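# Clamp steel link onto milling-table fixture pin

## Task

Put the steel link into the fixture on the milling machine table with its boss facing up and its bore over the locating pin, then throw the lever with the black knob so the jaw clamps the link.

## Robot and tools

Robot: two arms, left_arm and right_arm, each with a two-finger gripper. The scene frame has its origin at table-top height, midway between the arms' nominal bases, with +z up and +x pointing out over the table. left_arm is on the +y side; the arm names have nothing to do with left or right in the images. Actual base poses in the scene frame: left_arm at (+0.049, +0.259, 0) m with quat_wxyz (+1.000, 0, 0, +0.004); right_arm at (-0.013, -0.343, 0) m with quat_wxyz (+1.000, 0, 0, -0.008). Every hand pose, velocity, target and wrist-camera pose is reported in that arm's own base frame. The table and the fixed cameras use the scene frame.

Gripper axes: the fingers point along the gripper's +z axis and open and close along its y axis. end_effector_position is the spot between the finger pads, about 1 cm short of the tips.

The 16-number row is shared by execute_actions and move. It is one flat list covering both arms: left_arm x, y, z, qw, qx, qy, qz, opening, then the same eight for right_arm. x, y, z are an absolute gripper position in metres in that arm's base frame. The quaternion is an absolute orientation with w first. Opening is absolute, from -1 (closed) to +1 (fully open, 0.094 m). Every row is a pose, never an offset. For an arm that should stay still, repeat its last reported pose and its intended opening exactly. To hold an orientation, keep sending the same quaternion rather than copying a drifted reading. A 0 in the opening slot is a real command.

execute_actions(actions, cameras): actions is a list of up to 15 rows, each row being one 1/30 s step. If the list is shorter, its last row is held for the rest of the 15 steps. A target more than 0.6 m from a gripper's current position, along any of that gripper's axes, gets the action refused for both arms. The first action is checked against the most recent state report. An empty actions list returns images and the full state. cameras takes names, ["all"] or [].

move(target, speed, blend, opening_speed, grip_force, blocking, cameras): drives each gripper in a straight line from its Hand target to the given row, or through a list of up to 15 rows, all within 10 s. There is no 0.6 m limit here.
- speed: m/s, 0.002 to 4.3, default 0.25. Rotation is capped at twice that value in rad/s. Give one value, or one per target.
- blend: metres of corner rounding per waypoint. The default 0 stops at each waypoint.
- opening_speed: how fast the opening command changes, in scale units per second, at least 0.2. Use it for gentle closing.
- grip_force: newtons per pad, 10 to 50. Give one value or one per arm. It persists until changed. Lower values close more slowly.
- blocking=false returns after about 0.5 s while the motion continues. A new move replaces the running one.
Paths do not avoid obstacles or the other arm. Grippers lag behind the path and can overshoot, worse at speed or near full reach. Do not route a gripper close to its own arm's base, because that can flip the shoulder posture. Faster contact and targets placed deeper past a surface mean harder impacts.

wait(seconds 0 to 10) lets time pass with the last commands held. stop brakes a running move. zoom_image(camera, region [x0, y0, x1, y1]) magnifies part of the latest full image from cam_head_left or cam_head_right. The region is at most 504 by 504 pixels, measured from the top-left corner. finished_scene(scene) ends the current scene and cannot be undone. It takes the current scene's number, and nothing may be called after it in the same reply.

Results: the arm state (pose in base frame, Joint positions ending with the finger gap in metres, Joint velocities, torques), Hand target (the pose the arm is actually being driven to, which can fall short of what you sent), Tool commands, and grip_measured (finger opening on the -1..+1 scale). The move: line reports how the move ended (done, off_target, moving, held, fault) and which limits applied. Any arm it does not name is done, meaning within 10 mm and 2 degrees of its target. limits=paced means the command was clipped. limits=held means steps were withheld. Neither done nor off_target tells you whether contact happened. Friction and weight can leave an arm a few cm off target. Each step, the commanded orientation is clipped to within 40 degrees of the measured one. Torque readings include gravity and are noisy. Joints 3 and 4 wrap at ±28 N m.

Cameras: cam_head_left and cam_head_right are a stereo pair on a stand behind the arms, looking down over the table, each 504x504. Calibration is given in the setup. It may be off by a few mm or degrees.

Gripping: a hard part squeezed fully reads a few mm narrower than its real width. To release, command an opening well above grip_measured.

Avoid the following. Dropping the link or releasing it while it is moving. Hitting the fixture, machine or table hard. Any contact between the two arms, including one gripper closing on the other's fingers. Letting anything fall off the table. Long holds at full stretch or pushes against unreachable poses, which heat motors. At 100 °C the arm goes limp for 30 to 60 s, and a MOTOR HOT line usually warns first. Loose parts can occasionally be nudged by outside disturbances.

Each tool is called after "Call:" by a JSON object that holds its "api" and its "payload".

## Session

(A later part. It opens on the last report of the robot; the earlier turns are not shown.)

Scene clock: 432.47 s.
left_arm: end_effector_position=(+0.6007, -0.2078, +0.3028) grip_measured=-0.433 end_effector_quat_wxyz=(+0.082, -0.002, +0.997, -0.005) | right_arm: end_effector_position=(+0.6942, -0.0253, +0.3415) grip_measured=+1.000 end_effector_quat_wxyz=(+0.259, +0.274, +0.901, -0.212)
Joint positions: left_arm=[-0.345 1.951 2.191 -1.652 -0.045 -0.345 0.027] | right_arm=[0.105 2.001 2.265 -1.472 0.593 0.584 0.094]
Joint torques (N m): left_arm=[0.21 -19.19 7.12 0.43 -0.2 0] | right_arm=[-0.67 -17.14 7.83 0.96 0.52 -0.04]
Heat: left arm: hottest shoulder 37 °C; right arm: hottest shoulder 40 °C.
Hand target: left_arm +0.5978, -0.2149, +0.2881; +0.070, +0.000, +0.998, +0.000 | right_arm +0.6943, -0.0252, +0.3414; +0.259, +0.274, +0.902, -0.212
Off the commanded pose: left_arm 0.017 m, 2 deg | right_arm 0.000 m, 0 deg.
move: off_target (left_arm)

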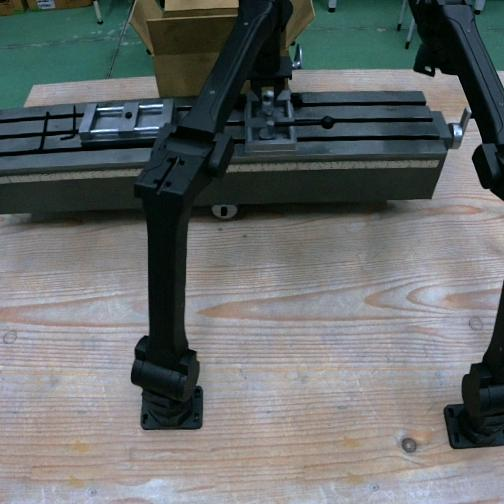

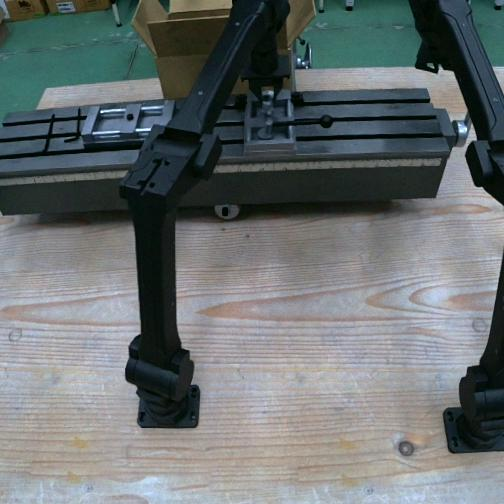

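Call:
{"api": "move", "payload": {"target": [[0.598,-0.222,0.312,0.07,0,0.9975,-0.01,-0.9,0.6942,-0.0253,0.3415,0.259,0.274,0.901,-0.212,1],[0.598,-0.219,0.284,0.06,0,0.998,-0.01,-0.9,0.6942,-0.0253,0.3415,0.259,0.274,0.901,-0.212,1]], "cameras": ["all"], "speed": 0.08}}

Call:
{"api": "zoom_image", "payload": {"camera": "cam_head_left", "region": [246, 76, 296, 126]}}

Call:
{"api": "zoom_image", "payload": {"camera": "cam_head_right", "region": [246, 76, 296, 126]}}

Scene clock: 447.93 s.
left_arm: end_effector_position=(+0.5930, -0.2123, +0.3015) grip_measured=-0.433 end_effector_quat_wxyz=(+0.067, -0.001, +0.998, -0.009) | right_arm: end_effector_position=(+0.6942, -0.0253, +0.3415) grip_measured=+1.000 end_effector_quat_wxyz=(+0.259, +0.274, +0.901, -0.212)
Joint positions: left_arm=[-0.351 1.953 2.193 -1.679 -0.029 -0.35 0.027] | right_arm=[0.105 2.001 2.265 -1.472 0.593 0.584 0.094]
Joint torques (N m): left_arm=[0.67 -18.78 7.66 0.92 0.17 0.04] | right_arm=[-0.56 -17.2 7.84 0.84 0.5 -0.04]
Heat: left arm: hottest shoulder 38 °C; right arm: hottest shoulder 40 °C.
Hand target: left_arm +0.5975, -0.2189, +0.2841; +0.060, +0.000, +0.998, -0.010 | right_arm +0.6943, -0.0252, +0.3414; +0.259, +0.274, +0.902, -0.212
Off the commanded pose: left_arm 0.019 m, 1 deg | right_arm 0.000 m, 0 deg.
move: off_target (left_arm)

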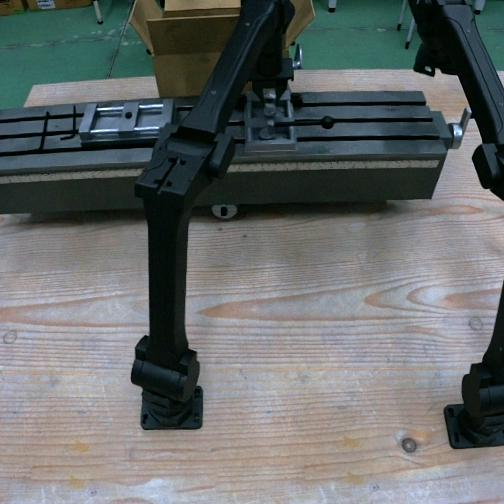

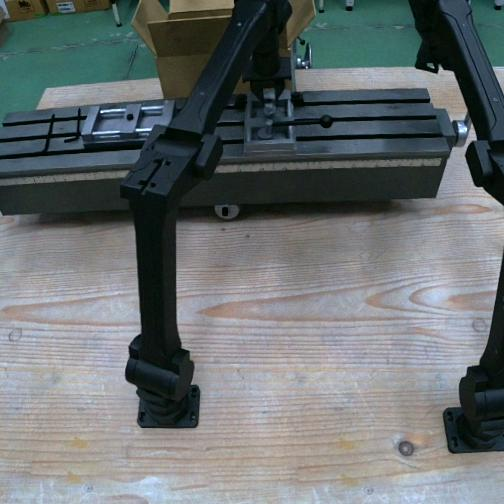

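Scaled by 10.080 from the camera's 504x504 image, which has a finer 720x720 frame.

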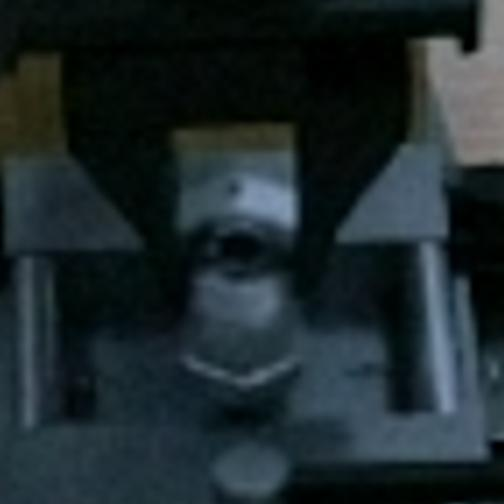

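Scaled by 10.080 from the camera's 504x504 image, which has a finer 720x720 frame.

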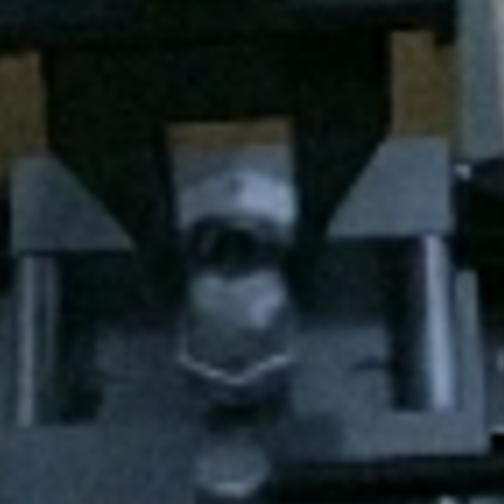

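Call:
{"api": "move", "payload": {"target": [0.606,-0.218,0.288,0.06,0,0.998,-0.01,-0.9,0.6942,-0.0253,0.3415,0.259,0.274,0.901,-0.212,1], "cameras": ["all"], "speed": 0.03}}

Call:
{"api": "zoom_image", "payload": {"camera": "cam_head_left", "region": [246, 76, 296, 126]}}

Call:
{"api": "zoom_image", "payload": {"camera": "cam_head_right", "region": [246, 76, 296, 126]}}

Scene clock: 457.80 s.
left_arm: end_effector_position=(+0.5930, -0.2123, +0.3015) grip_measured=-0.433 end_effector_quat_wxyz=(+0.067, -0.001, +0.998, -0.009) | right_arm: end_effector_position=(+0.6942, -0.0253, +0.3415) grip_measured=+1.000 end_effector_quat_wxyz=(+0.259, +0.274, +0.901, -0.212)
Joint positions: left_arm=[-0.351 1.953 2.193 -1.679 -0.029 -0.35 0.027] | right_arm=[0.105 2.001 2.265 -1.472 0.593 0.584 0.094]
Joint torques (N m): left_arm=[1.14 -16.5 11.66 0.17 0.19 0.1] | right_arm=[-0.56 -17.32 7.82 0.87 0.5 -0.05]
Heat: left arm: hottest shoulder 36 °C; right arm: hottest shoulder 40 °C.
Hand target: left_arm +0.6051, -0.2177, +0.2878; +0.061, +0.000, +0.998, -0.010 | right_arm +0.6943, -0.0252, +0.3414; +0.259, +0.274, +0.902, -0.212
Off the commanded pose: left_arm 0.020 m, 1 deg | right_arm 0.000 m, 0 deg.
move: off_target (left_arm)

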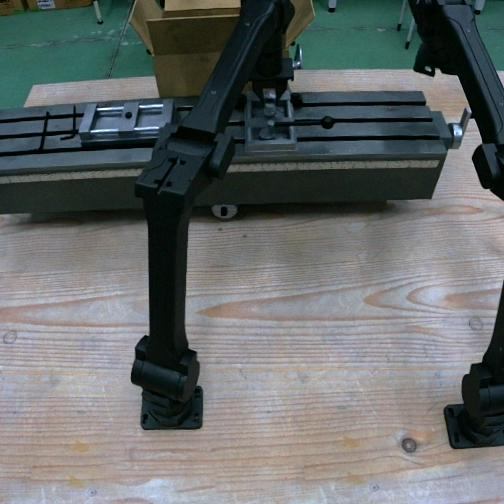

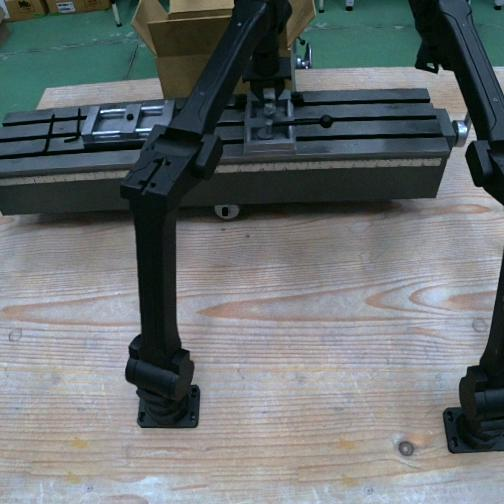

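Scaled by 10.080 from the camera's 504x504 image, which has a finer 720x720 frame.

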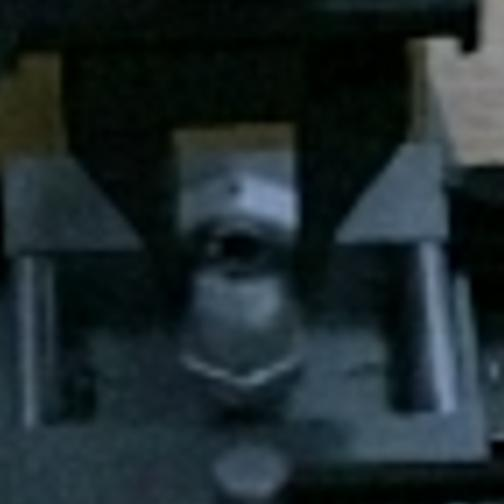

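Scaled by 10.080 from the camera's 504x504 image, which has a finer 720x720 frame.

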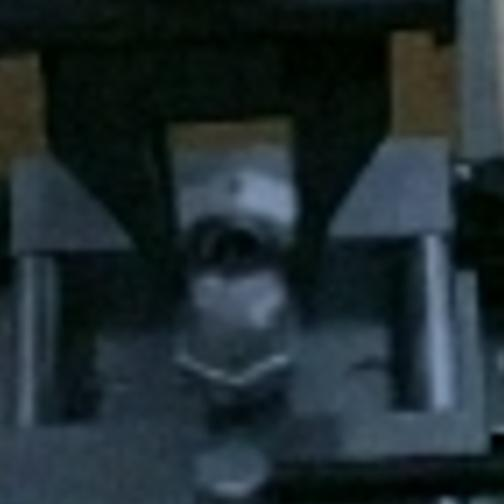

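Call:
{"api": "move", "payload": {"target": [[0.612,-0.216,0.284,0.05,0,0.9985,-0.01,-0.9,0.6942,-0.0253,0.3415,0.259,0.274,0.901,-0.212,1]], "cameras": ["all"], "speed": 0.05}}

Call:
{"api": "zoom_image", "payload": {"camera": "cam_head_left", "region": [246, 76, 296, 126]}}

Scene clock: 465.97 s.
left_arm: end_effector_position=(+0.5967, -0.2148, +0.3016) grip_measured=-0.433 end_effector_quat_wxyz=(+0.064, -0.001, +0.998, -0.012) | right_arm: end_effector_position=(+0.6942, -0.0253, +0.3415) grip_measured=+1.000 end_effector_quat_wxyz=(+0.259, +0.274, +0.901, -0.212)
Joint positions: left_arm=[-0.351 1.973 2.224 -1.693 -0.021 -0.35 0.027] | right_arm=[0.105 2.001 2.265 -1.472 0.593 0.584 0.094]
Joint torques (N m): left_arm=[1.67 -16.32 11.48 0.14 0.22 0.17] | right_arm=[-0.67 -17.26 7.88 0.87 0.51 -0.03]
Heat: left arm: hottest elbow 37 °C; right arm: hottest shoulder 40 °C.
Hand target: left_arm +0.6109, -0.2155, +0.2835; +0.054, +0.000, +0.998, -0.012 | right_arm +0.6943, -0.0252, +0.3414; +0.259, +0.274, +0.902, -0.212
Off the commanded pose: left_arm 0.023 m, 2 deg | right_arm 0.000 m, 0 deg.
joint sent to its limit (left arm) — joint 4 (wrist pitch), lower limit. The joint targets still meet the commanded pose.
move: off_target (left_arm)

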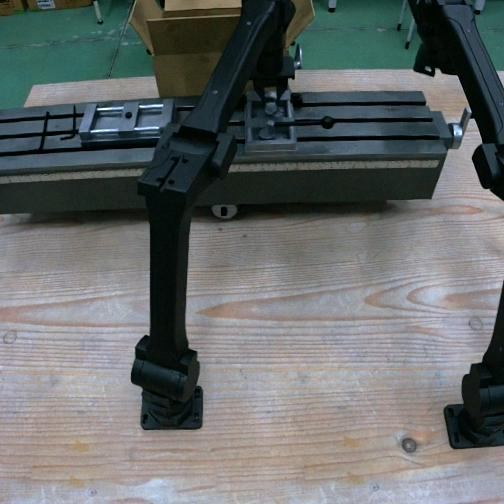

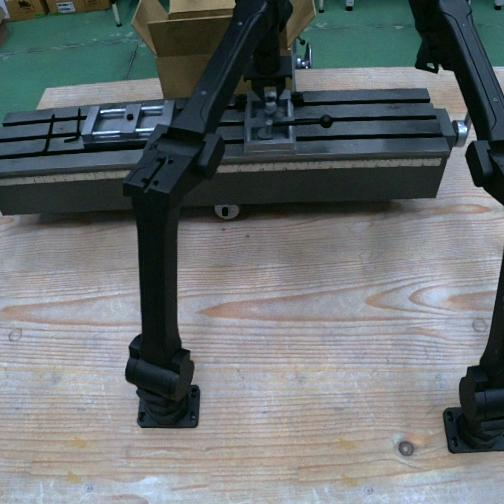

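Scaled by 10.080 from the camera's 504x504 image, which has a finer 720x720 frame.

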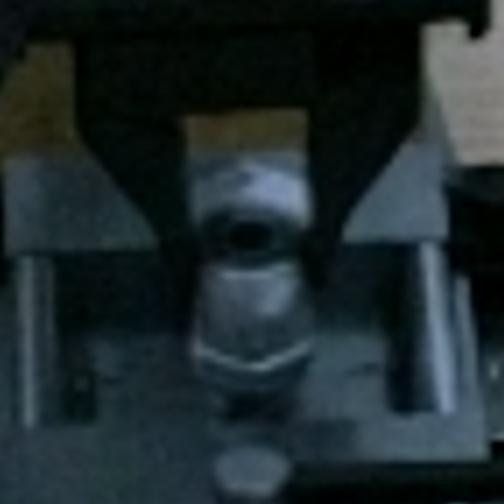

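Call:
{"api": "move", "payload": {"target": [[0.604,-0.206,0.312,0.06,0,0.998,-0.01,-0.9,0.6942,-0.0253,0.3415,0.259,0.274,0.901,-0.212,1],[0.604,-0.209,0.288,0.05,0,0.9985,-0.01,-0.9,0.6942,-0.0253,0.3415,0.259,0.274,0.901,-0.212,1]], "cameras": ["all"], "speed": 0.08}}

Call:
{"api": "zoom_image", "payload": {"camera": "cam_head_left", "region": [246, 76, 296, 126]}}

Call:
{"api": "zoom_image", "payload": {"camera": "cam_head_right", "region": [246, 76, 296, 126]}}

Scene clock: 476.87 s.
left_arm: end_effector_position=(+0.5975, -0.2123, +0.3020) grip_measured=-0.433 end_effector_quat_wxyz=(+0.064, +0.001, +0.998, -0.013) | right_arm: end_effector_position=(+0.6942, -0.0253, +0.3415) grip_measured=+1.000 end_effector_quat_wxyz=(+0.259, +0.274, +0.901, -0.212)
Joint positions: left_arm=[-0.346 1.972 2.224 -1.693 -0.019 -0.343 0.027] | right_arm=[0.105 2.001 2.265 -1.472 0.593 0.584 0.094]
Joint torques (N m): left_arm=[1.73 -18.37 9.1 0.1 0.15 0.16] | right_arm=[-0.32 -17.03 7.87 0.9 0.5 -0.02]
Heat: left arm: hottest elbow 36 °C; right arm: hottest shoulder 40 °C.
Hand target: left_arm +0.6036, -0.2089, +0.2878; +0.052, +0.000, +0.999, -0.011 | right_arm +0.6943, -0.0252, +0.3414; +0.259, +0.274, +0.902, -0.212
Off the commanded pose: left_arm 0.016 m, 2 deg | right_arm 0.000 m, 0 deg.
joint sent to its limit (left arm) — joint 4 (wrist pitch), lower limit. The joint targets still meet the commanded pose.
move: off_target (left_arm)

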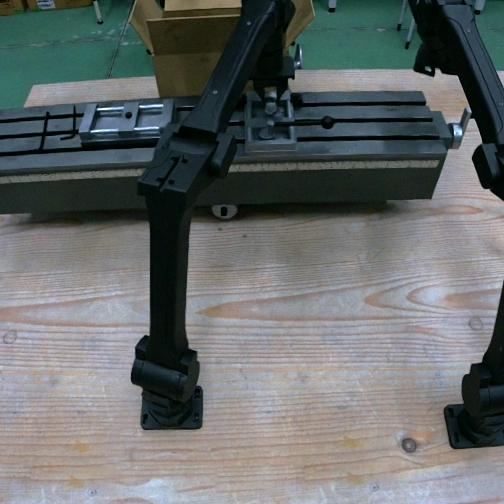

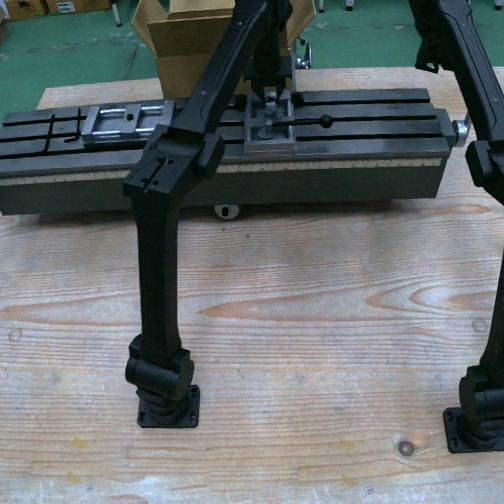

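Scaled by 10.080 from the camera's 504x504 image, which has a finer 720x720 frame.

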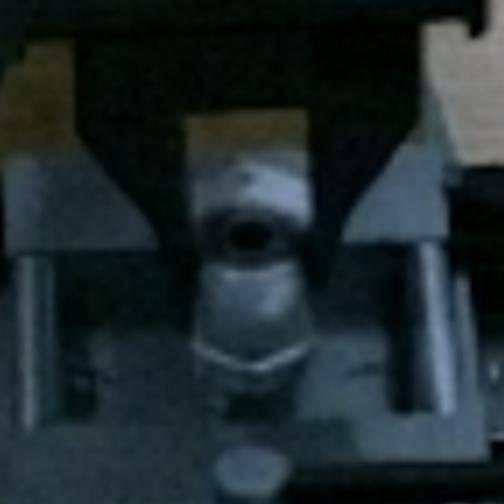

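Scaled by 10.080 from the camera's 504x504 image, which has a finer 720x720 frame.

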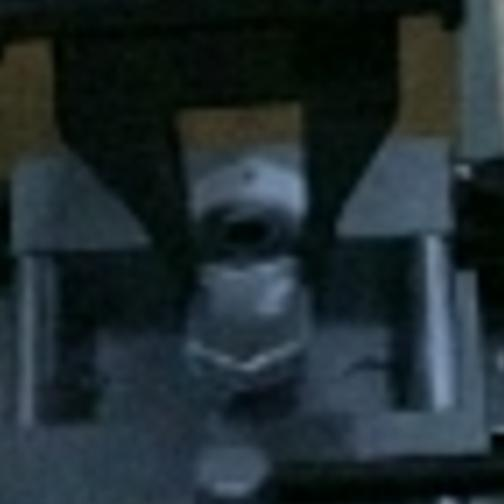

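Call:
{"api": "move", "payload": {"target": [[0.604,-0.202,0.325,0.06,0,0.998,-0.01,-0.9,0.6942,-0.0253,0.3415,0.259,0.274,0.901,-0.212,1]], "cameras": ["all"], "speed": 0.08}}

Call:
{"api": "zoom_image", "payload": {"camera": "cam_head_left", "region": [246, 76, 296, 126]}}

Call:
{"api": "zoom_image", "payload": {"camera": "cam_head_right", "region": [246, 76, 296, 126]}}

Scene clock: 489.50 s.
left_arm: end_effector_position=(+0.5977, -0.2110, +0.3027) grip_measured=-0.433 end_effector_quat_wxyz=(+0.065, +0.003, +0.998, -0.013) | right_arm: end_effector_position=(+0.6942, -0.0253, +0.3415) grip_measured=+1.000 end_effector_quat_wxyz=(+0.259, +0.274, +0.901, -0.212)
Joint positions: left_arm=[-0.344 1.971 2.224 -1.693 -0.018 -0.337 0.027] | right_arm=[0.105 2.001 2.265 -1.472 0.593 0.584 0.094]
Joint torques (N m): left_arm=[2.26 -21.19 11.33 0.16 -0.11 0.2] | right_arm=[-0.62 -17.08 7.83 0.92 0.51 -0.03]
Heat: left arm: hottest elbow 36 °C; right arm: hottest shoulder 40 °C.
Hand target: left_arm +0.6028, -0.2018, +0.3243; +0.086, +0.000, +0.996, -0.019 | right_arm +0.6943, -0.0252, +0.3414; +0.259, +0.274, +0.902, -0.212
Off the commanded pose: left_arm 0.025 m, 1 deg | right_arm 0.000 m, 0 deg.
joint sent to its limit (left arm) — joint 4 (wrist pitch), lower limit. The joint targets are off in orientation, not in position.
move: off_target (left_arm)

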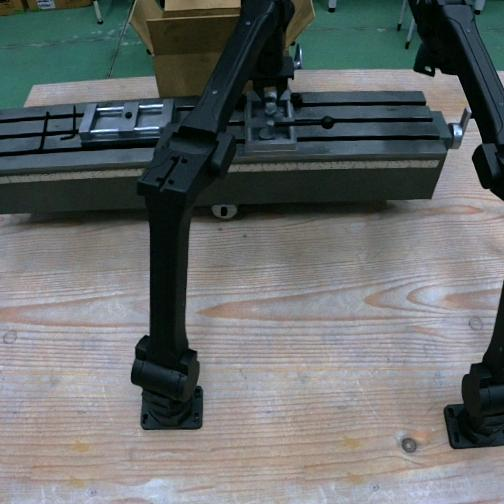

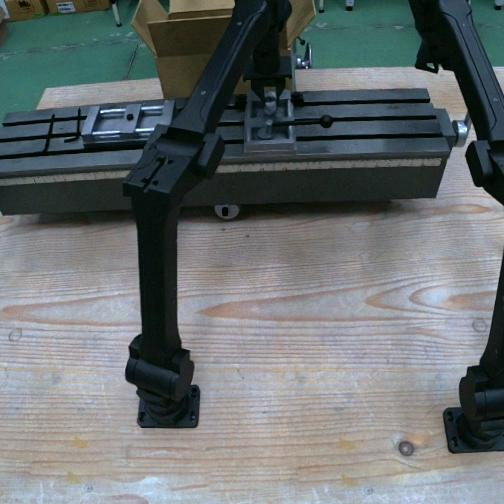

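Scaled by 10.080 from the camera's 504x504 image, which has a finer 720x720 frame.

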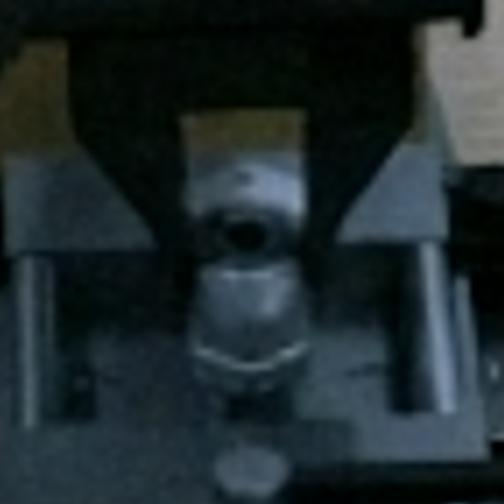

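Scaled by 10.080 from the camera's 504x504 image, which has a finer 720x720 frame.

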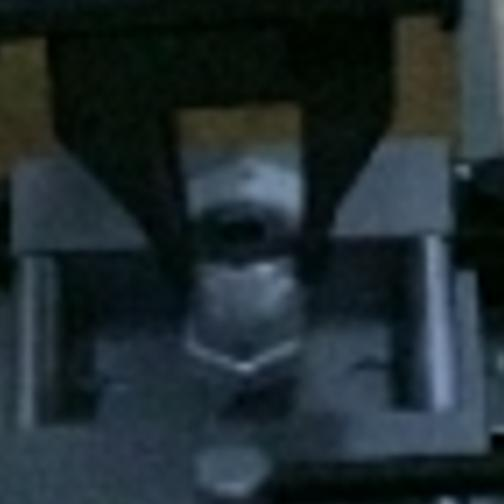

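Call:
{"api": "move", "payload": {"target": [[0.604,-0.206,0.27,0.06,0,0.998,-0.01,-0.9,0.6942,-0.0253,0.3415,0.259,0.274,0.901,-0.212,1]], "cameras": ["all"], "speed": 0.06}}

Call:
{"api": "zoom_image", "payload": {"camera": "cam_head_left", "region": [246, 76, 296, 126]}}

Call:
{"api": "zoom_image", "payload": {"camera": "cam_head_right", "region": [246, 76, 296, 126]}}

Scene clock: 501.67 s.
left_arm: end_effector_position=(+0.5984, -0.2105, +0.3018) grip_measured=-0.433 end_effector_quat_wxyz=(+0.084, +0.002, +0.996, -0.020) | right_arm: end_effector_position=(+0.6942, -0.0253, +0.3415) grip_measured=+1.000 end_effector_quat_wxyz=(+0.259, +0.274, +0.901, -0.212)
Joint positions: left_arm=[-0.343 1.934 2.161 -1.626 -0.018 -0.336 0.027] | right_arm=[0.105 2.001 2.265 -1.472 0.593 0.584 0.094]
Joint torques (N m): left_arm=[1.67 -17.32 6.67 0.68 -0.11 0.13] | right_arm=[-0.62 -17.08 7.82 0.81 0.5 -0.04]
Heat: left arm: hottest shoulder 36 °C; right arm: hottest shoulder 40 °C.
Hand target: left_arm +0.6030, -0.2058, +0.2705; +0.060, +0.000, +0.998, -0.010 | right_arm +0.6943, -0.0252, +0.3414; +0.259, +0.274, +0.902, -0.212
Off the commanded pose: left_arm 0.033 m, 3 deg | right_arm 0.000 m, 0 deg.
move: off_target (left_arm)

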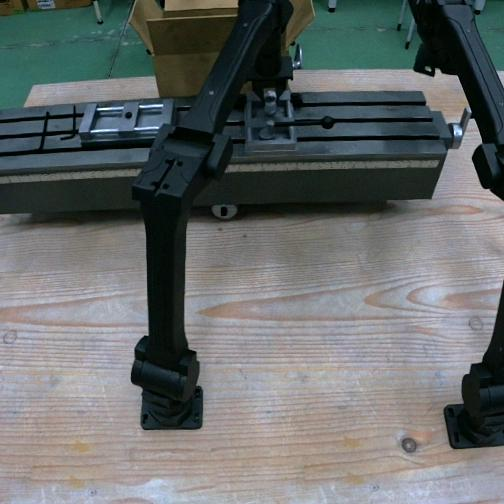

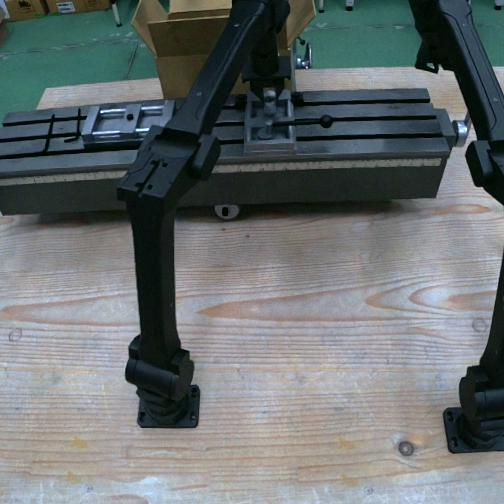

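Scaled by 10.080 from the camera's 504x504 image, which has a finer 720x720 frame.

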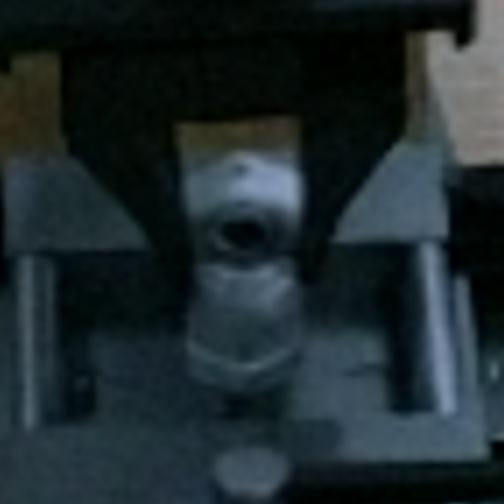

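Scaled by 10.080 from the camera's 504x504 image, which has a finer 720x720 frame.

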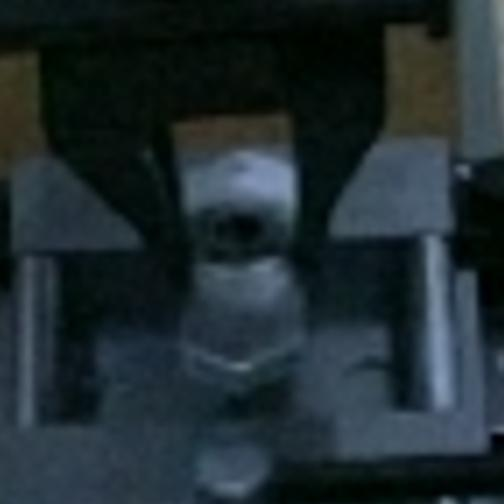

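Call:
{"api": "move", "payload": {"target": [[0.604,-0.206,0.38,0.09,0,0.996,-0.01,-0.9,0.6942,-0.0253,0.3415,0.259,0.274,0.901,-0.212,1],[0.36,-0.13,0.36,0,0,1,0,-0.9,0.6942,-0.0253,0.3415,0.259,0.274,0.901,-0.212,1],[0.30,-0.12,0.04,0,0,1,0,-0.9,0.6942,-0.0253,0.3415,0.259,0.274,0.901,-0.212,1]], "cameras": ["all"], "speed": 0.25, "blend": [0.02,0.1,0]}}

Call:
{"api": "zoom_image", "payload": {"camera": "cam_head_left", "region": [251, 91, 291, 131]}}

Call:
{"api": "zoom_image", "payload": {"camera": "cam_head_right", "region": [251, 91, 291, 131]}}

Call:
{"api": "zoom_image", "payload": {"camera": "cam_head_right", "region": [210, 230, 270, 300]}}

Scene clock: 548.83 s.
left_arm: end_effector_position=(+0.2980, -0.1147, +0.0404) grip_measured=-0.433 end_effector_quat_wxyz=(-0.004, -0.001, +1.000, +0.003) | right_arm: end_effector_position=(+0.6942, -0.0253, +0.3415) grip_measured=+1.000 end_effector_quat_wxyz=(+0.259, +0.274, +0.901, -0.212)
Joint positions: left_arm=[-0.368 1.374 0.738 -0.944 -0.003 -0.369 0.027] | right_arm=[0.105 2.001 2.265 -1.472 0.593 0.584 0.094]
Joint torques (N m): left_arm=[0.21 -8.35 7.08 0.36 0.11 0] | right_arm=[-0.62 -17.08 7.87 0.9 0.5 -0.04]
Heat: left arm: hottest shoulder 35 °C; right arm: hottest shoulder 40 °C.
Hand target: left_arm +0.3000, -0.1200, +0.0401; +0.000, +0.000, +1.000, +0.000 | right_arm +0.6943, -0.0252, +0.3414; +0.259, +0.274, +0.902, -0.212
Off the commanded pose: left_arm 0.006 m, 1 deg | right_arm 0.000 m, 0 deg.
move: done

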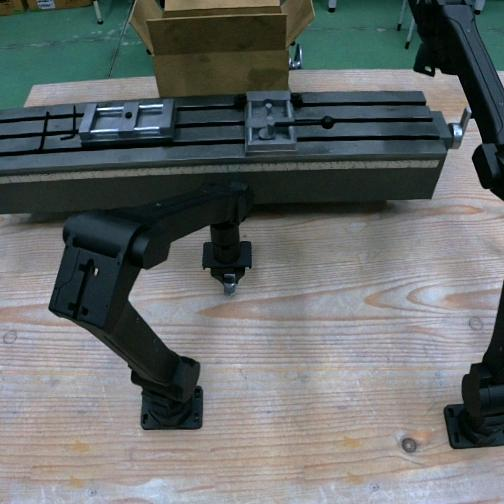

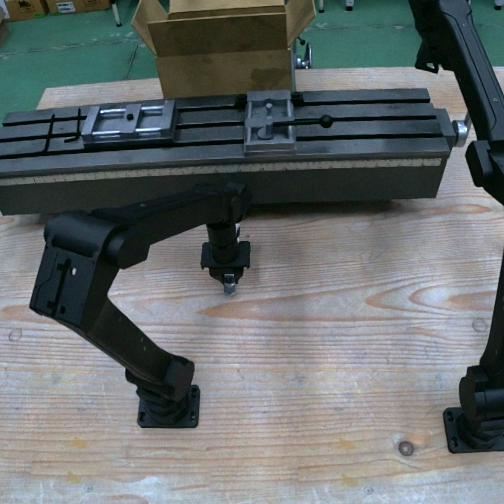

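Scaled by 12.600 from the camera's 504x504 image, which has a finer 720x720 frame.

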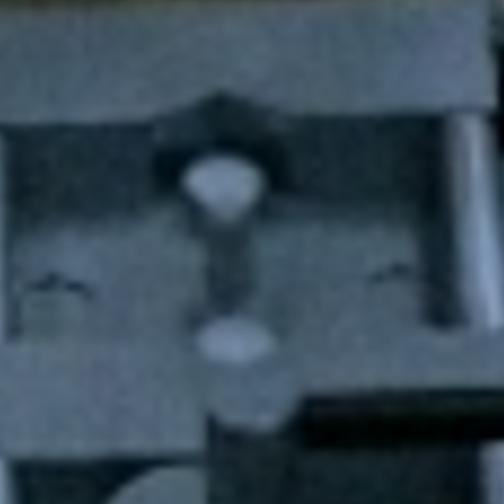

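Scaled by 12.600 from the camera's 504x504 image, which has a finer 720x720 frame.

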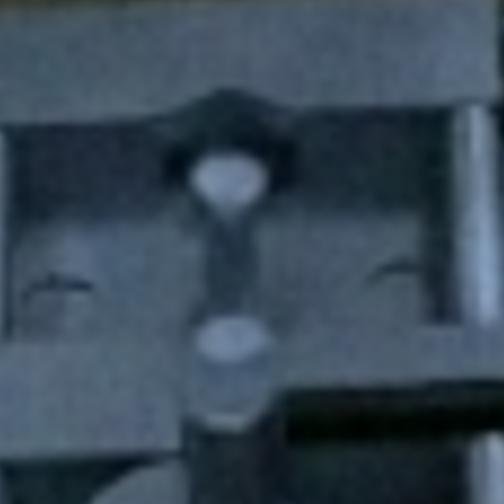

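Scaled by 7.200 from the camera's 504x504 image, which has a finer 720x720 frame.

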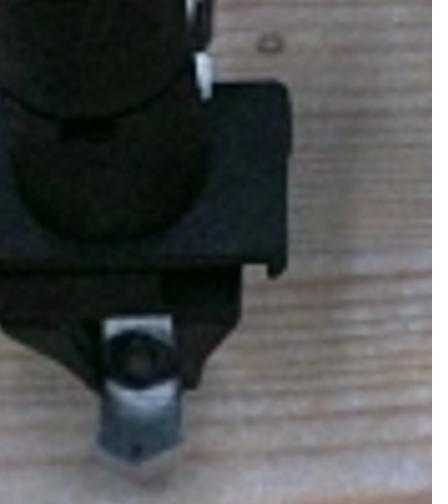

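Call:
{"api": "move", "payload": {"target": [[0.30,-0.12,0.015,0,0,1,0,-0.9,0.6942,-0.0253,0.3415,0.259,0.274,0.901,-0.212,1],[0.30,-0.12,0.015,0,0,1,0,0.0,0.6942,-0.0253,0.3415,0.259,0.274,0.901,-0.212,1]], "speed": 0.08, "cameras": ["all"]}}

Call:
{"api": "zoom_image", "payload": {"camera": "cam_head_left", "region": [200, 240, 260, 310]}}

Call:
{"api": "move", "payload": {"target": [[0.30,-0.12,0.017,0.057,0,0.998,-0.012,0.0,0.6942,-0.0253,0.3415,0.259,0.274,0.901,-0.212,1]], "speed": 0.08}}

Scene clock: 601.97 s.
left_arm: end_effector_position=(+0.3011, -0.1160, +0.0193) grip_measured=-0.003 end_effector_quat_wxyz=(+0.002, -0.001, +1.000, +0.001) | right_arm: end_effector_position=(+0.6942, -0.0253, +0.3415) grip_measured=+1.000 end_effector_quat_wxyz=(+0.259, +0.274, +0.901, -0.212)
Joint positions: left_arm=[-0.368 1.418 0.712 -0.861 -0.003 -0.37 0.047] | right_arm=[0.105 2.001 2.265 -1.472 0.593 0.584 0.094]
Joint torques (N m): left_arm=[0.26 -8 6.3 0.44 0.09 0] | right_arm=[-0.44 -17.26 7.8 0.94 0.51 -0.03]
Heat: left arm: hottest elbow 33 °C; right arm: hottest shoulder 40 °C.
Hand target: left_arm +0.2999, -0.1199, +0.0151; +0.000, +0.000, +1.000, +0.000 | right_arm +0.6943, -0.0252, +0.3414; +0.259, +0.274, +0.902, -0.212
Off the commanded pose: left_arm 0.006 m, 0 deg | right_arm 0.000 m, 0 deg.
move: done

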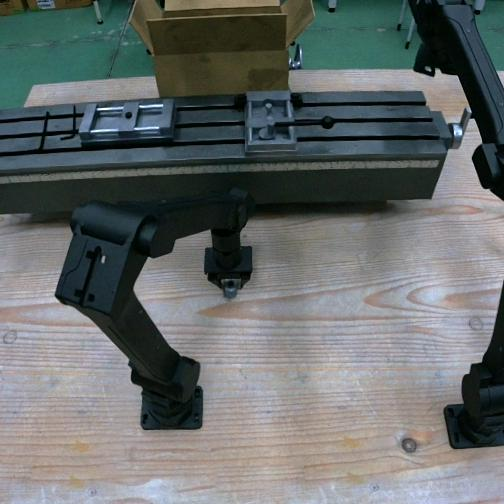

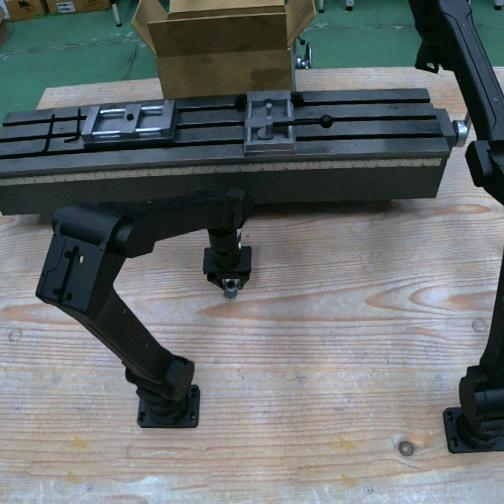

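Scaled by 7.200 from the camera's 504x504 image, which has a finer 720x720 frame.

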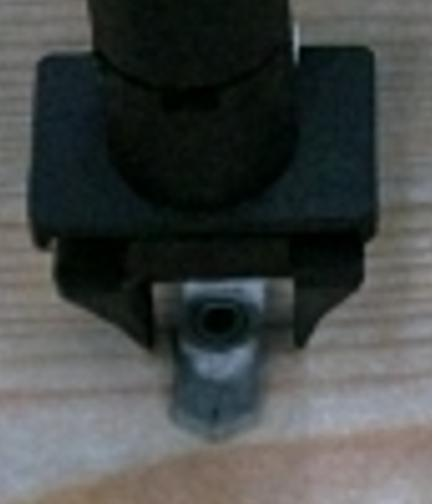

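Scene clock: 603.17 s.
left_arm: end_effector_position=(+0.3016, -0.1172, +0.0194) grip_measured=-0.002 end_effector_quat_wxyz=(+0.053, -0.001, +0.999, -0.011) | right_arm: end_effector_position=(+0.6942, -0.0253, +0.3415) grip_measured=+1.000 end_effector_quat_wxyz=(+0.259, +0.274, +0.901, -0.212)
Joint positions: left_arm=[-0.379 1.356 0.646 -0.753 -0.018 -0.38 0.047] | right_arm=[0.105 2.001 2.265 -1.472 0.593 0.584 0.094]
Joint torques (N m): left_arm=[0.32 -7.94 5.93 0.72 -0.17 0.01] | right_arm=[-0.56 -17.26 7.77 0.84 0.51 -0.02]
Heat: left arm: hottest elbow 33 °C; right arm: hottest shoulder 40 °C.
Hand target: left_arm +0.3000, -0.1200, +0.0171; +0.057, +0.000, +0.998, -0.012 | right_arm +0.6943, -0.0252, +0.3414; +0.259, +0.274, +0.902, -0.212
Off the commanded pose: left_arm 0.004 m, 0 deg | right_arm 0.000 m, 0 deg.
move: done

Call:
{"api": "move", "payload": {"target": [[0.30,-0.12,0.017,0.057,0,0.998,-0.012,-0.9,0.6942,-0.0253,0.3415,0.259,0.274,0.901,-0.212,1],[0.34,-0.12,0.36,0.057,0,0.998,-0.012,-0.9,0.6942,-0.0253,0.3415,0.259,0.274,0.901,-0.212,1],[0.60,-0.213,0.335,0.057,-0.03,0.998,-0.012,-0.9,0.6942,-0.0253,0.3415,0.259,0.274,0.901,-0.212,1]], "cameras": ["all"], "speed": 0.2, "opening_speed": 0.8, "blend": [0,0.08,0]}}

Call:
{"api": "zoom_image", "payload": {"camera": "cam_head_left", "region": [246, 76, 296, 126]}}

Call:
{"api": "zoom_image", "payload": {"camera": "cam_head_right", "region": [246, 76, 296, 126]}}

Scene clock: 629.67 s.
left_arm: end_effector_position=(+0.5921, -0.2084, +0.3148) grip_measured=-0.433 end_effector_quat_wxyz=(+0.073, -0.025, +0.997, -0.016) | right_arm: end_effector_position=(+0.6942, -0.0253, +0.3415) grip_measured=+1.000 end_effector_quat_wxyz=(+0.259, +0.274, +0.901, -0.212)
Joint positions: left_arm=[-0.344 1.944 2.214 -1.693 -0.023 -0.393 0.027] | right_arm=[0.105 2.001 2.265 -1.472 0.593 0.584 0.094]
Joint torques (N m): left_arm=[0.91 -19.66 13.01 0.17 0.09 -0.01] | right_arm=[-0.62 -17.14 7.79 0.9 0.49 -0.02]
Heat: left arm: hottest elbow 34 °C; right arm: hottest shoulder 40 °C.
Hand target: left_arm +0.5987, -0.2126, +0.3344; +0.094, -0.029, +0.995, -0.026 | right_arm +0.6943, -0.0252, +0.3414; +0.259, +0.274, +0.902, -0.212
Off the commanded pose: left_arm 0.022 m, 2 deg | right_arm 0.000 m, 0 deg.
joint sent to its limit (left arm) — joint 4 (wrist pitch), lower limit. The joint targets are off in orientation, not in position.
move: off_target (left_arm)

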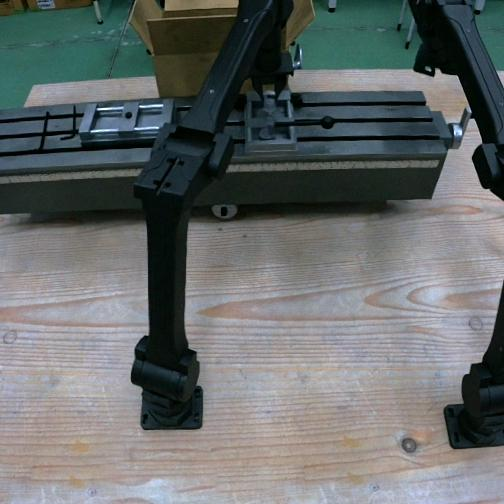

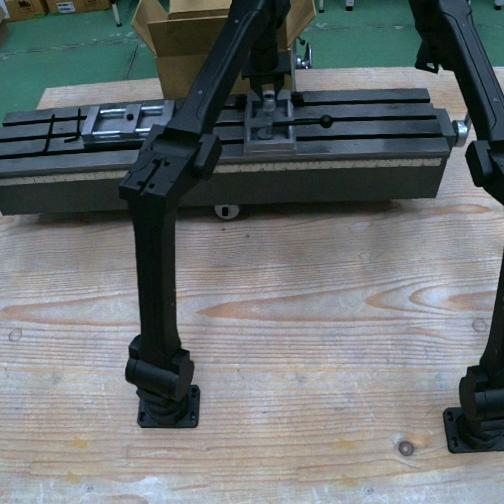

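Scaled by 10.080 from the camera's 504x504 image, which has a finer 720x720 frame.

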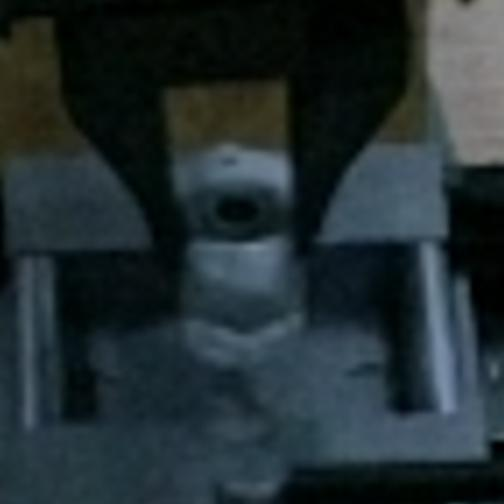

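Scaled by 10.080 from the camera's 504x504 image, which has a finer 720x720 frame.

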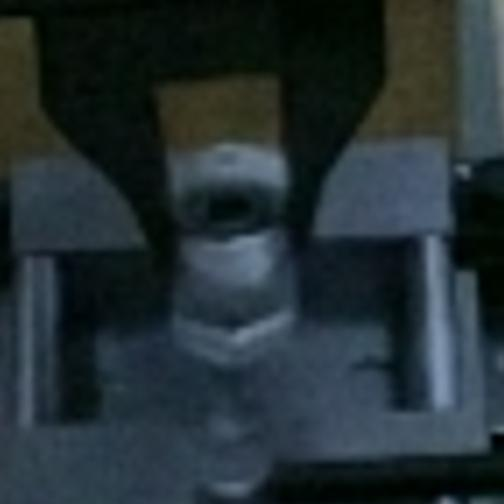

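Call:
{"api": "move", "payload": {"target": [[0.610,-0.2126,0.325,0.057,-0.03,0.998,-0.012,-0.9,0.6942,-0.0253,0.3415,0.259,0.274,0.901,-0.212,1],[0.606,-0.2126,0.285,0.057,-0.03,0.998,-0.012,-0.9,0.6942,-0.0253,0.3415,0.259,0.274,0.901,-0.212,1]], "cameras": ["all"], "speed": 0.06}}

Call:
{"api": "zoom_image", "payload": {"camera": "cam_head_left", "region": [246, 76, 296, 126]}}

Call:
{"api": "zoom_image", "payload": {"camera": "cam_head_right", "region": [246, 76, 296, 126]}}

Scene clock: 644.27 s.
left_arm: end_effector_position=(+0.6009, -0.2115, +0.3020) grip_measured=-0.433 end_effector_quat_wxyz=(+0.067, -0.025, +0.997, -0.013) | right_arm: end_effector_position=(+0.6942, -0.0253, +0.3415) grip_measured=+1.000 end_effector_quat_wxyz=(+0.259, +0.274, +0.901, -0.212)
Joint positions: left_arm=[-0.344 1.979 2.234 -1.692 -0.023 -0.393 0.027] | right_arm=[0.105 2.001 2.265 -1.472 0.593 0.584 0.094]
Joint torques (N m): left_arm=[1.26 -18.9 7.82 0.7 0.12 0.01] | right_arm=[-0.67 -17.32 7.82 0.87 0.5 -0.03]
Heat: left arm: hottest elbow 37 °C; right arm: hottest shoulder 40 °C.
Hand target: left_arm +0.6056, -0.2125, +0.2851; +0.057, -0.030, +0.998, -0.012 | right_arm +0.6943, -0.0252, +0.3414; +0.259, +0.274, +0.902, -0.212
Off the commanded pose: left_arm 0.018 m, 1 deg | right_arm 0.000 m, 0 deg.
move: off_target (left_arm)

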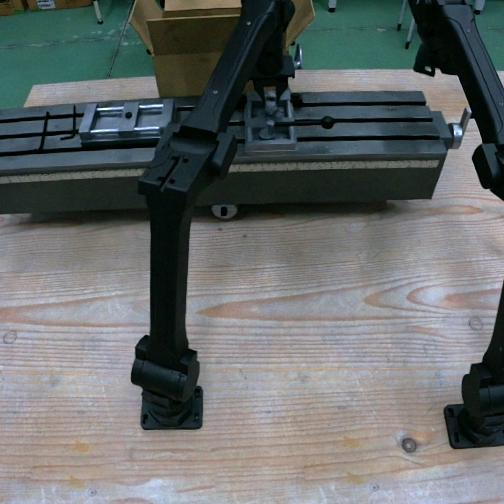

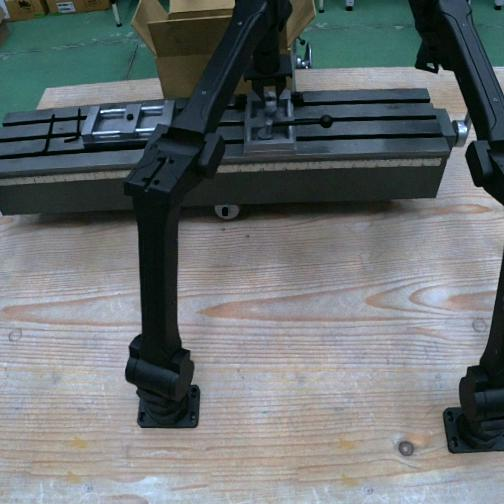

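Scaled by 10.080 from the camera's 504x504 image, which has a finer 720x720 frame.

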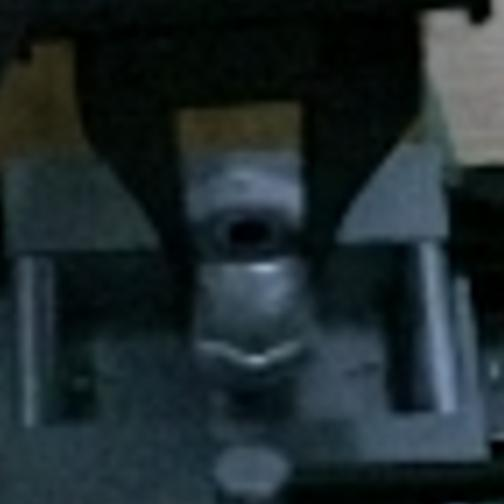

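Scaled by 10.080 from the camera's 504x504 image, which has a finer 720x720 frame.

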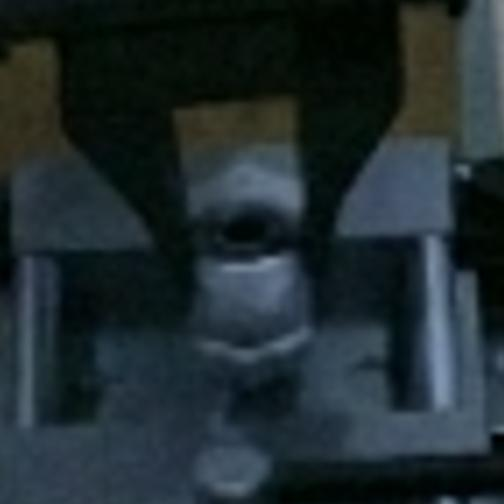

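Call:
{"api": "move", "payload": {"target": [[0.610,-0.204,0.335,0.057,-0.03,0.998,-0.012,-0.9,0.6942,-0.0253,0.3415,0.259,0.274,0.901,-0.212,1]], "cameras": ["all"], "speed": 0.08}}

Call:
{"api": "zoom_image", "payload": {"camera": "cam_head_left", "region": [246, 76, 296, 126]}}

Call:
{"api": "zoom_image", "payload": {"camera": "cam_head_right", "region": [246, 76, 296, 126]}}

Scene clock: 661.17 s.
left_arm: end_effector_position=(+0.6025, -0.2074, +0.3029) grip_measured=-0.433 end_effector_quat_wxyz=(+0.067, -0.029, +0.997, -0.015) | right_arm: end_effector_position=(+0.6942, -0.0253, +0.3415) grip_measured=+1.000 end_effector_quat_wxyz=(+0.259, +0.274, +0.901, -0.212)
Joint positions: left_arm=[-0.336 1.978 2.236 -1.692 -0.021 -0.393 0.027] | right_arm=[0.105 2.001 2.265 -1.472 0.593 0.584 0.094]
Joint torques (N m): left_arm=[1.79 -21.48 13.07 0.09 0.08 0.17] | right_arm=[-0.62 -17.14 7.8 0.88 0.51 -0.03]
Heat: left arm: hottest elbow 36 °C; right arm: hottest shoulder 40 °C.
Hand target: left_arm +0.6081, -0.2033, +0.3342; +0.098, -0.030, +0.994, -0.027 | right_arm +0.6943, -0.0252, +0.3414; +0.259, +0.274, +0.902, -0.212
Off the commanded pose: left_arm 0.033 m, 1 deg | right_arm 0.000 m, 0 deg.
joint sent to its limit (left arm) — joint 4 (wrist pitch), lower limit. The joint targets are off in orientation, not in position.
move: off_target (left_arm)

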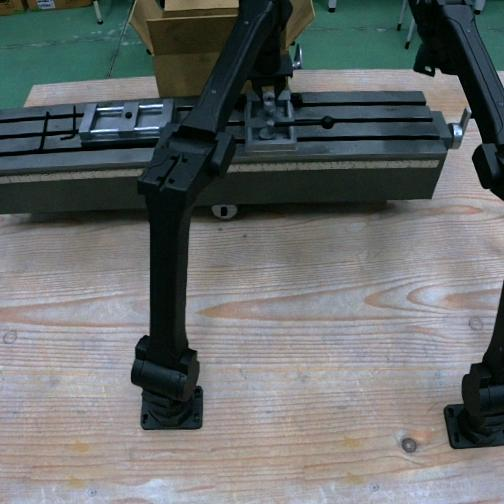

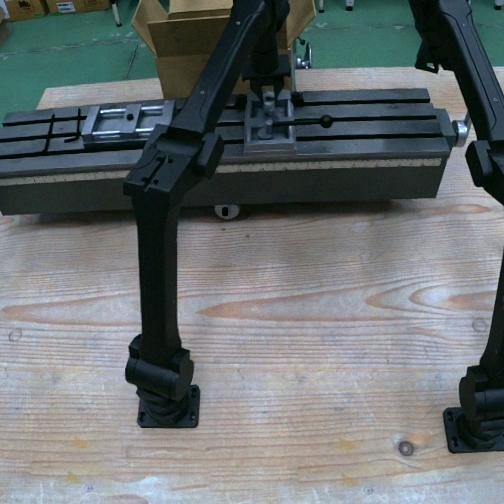

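Scaled by 10.080 from the camera's 504x504 image, which has a finer 720x720 frame.

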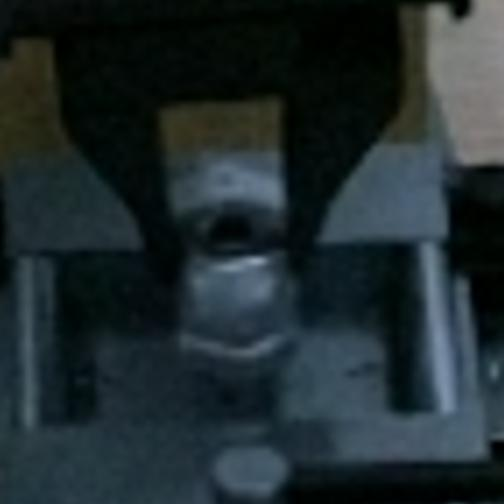

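Scaled by 10.080 from the camera's 504x504 image, which has a finer 720x720 frame.

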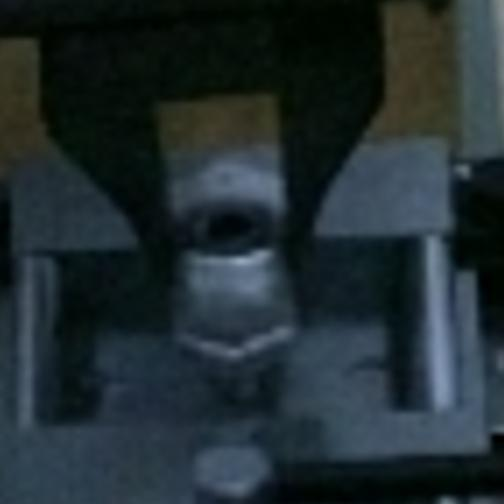

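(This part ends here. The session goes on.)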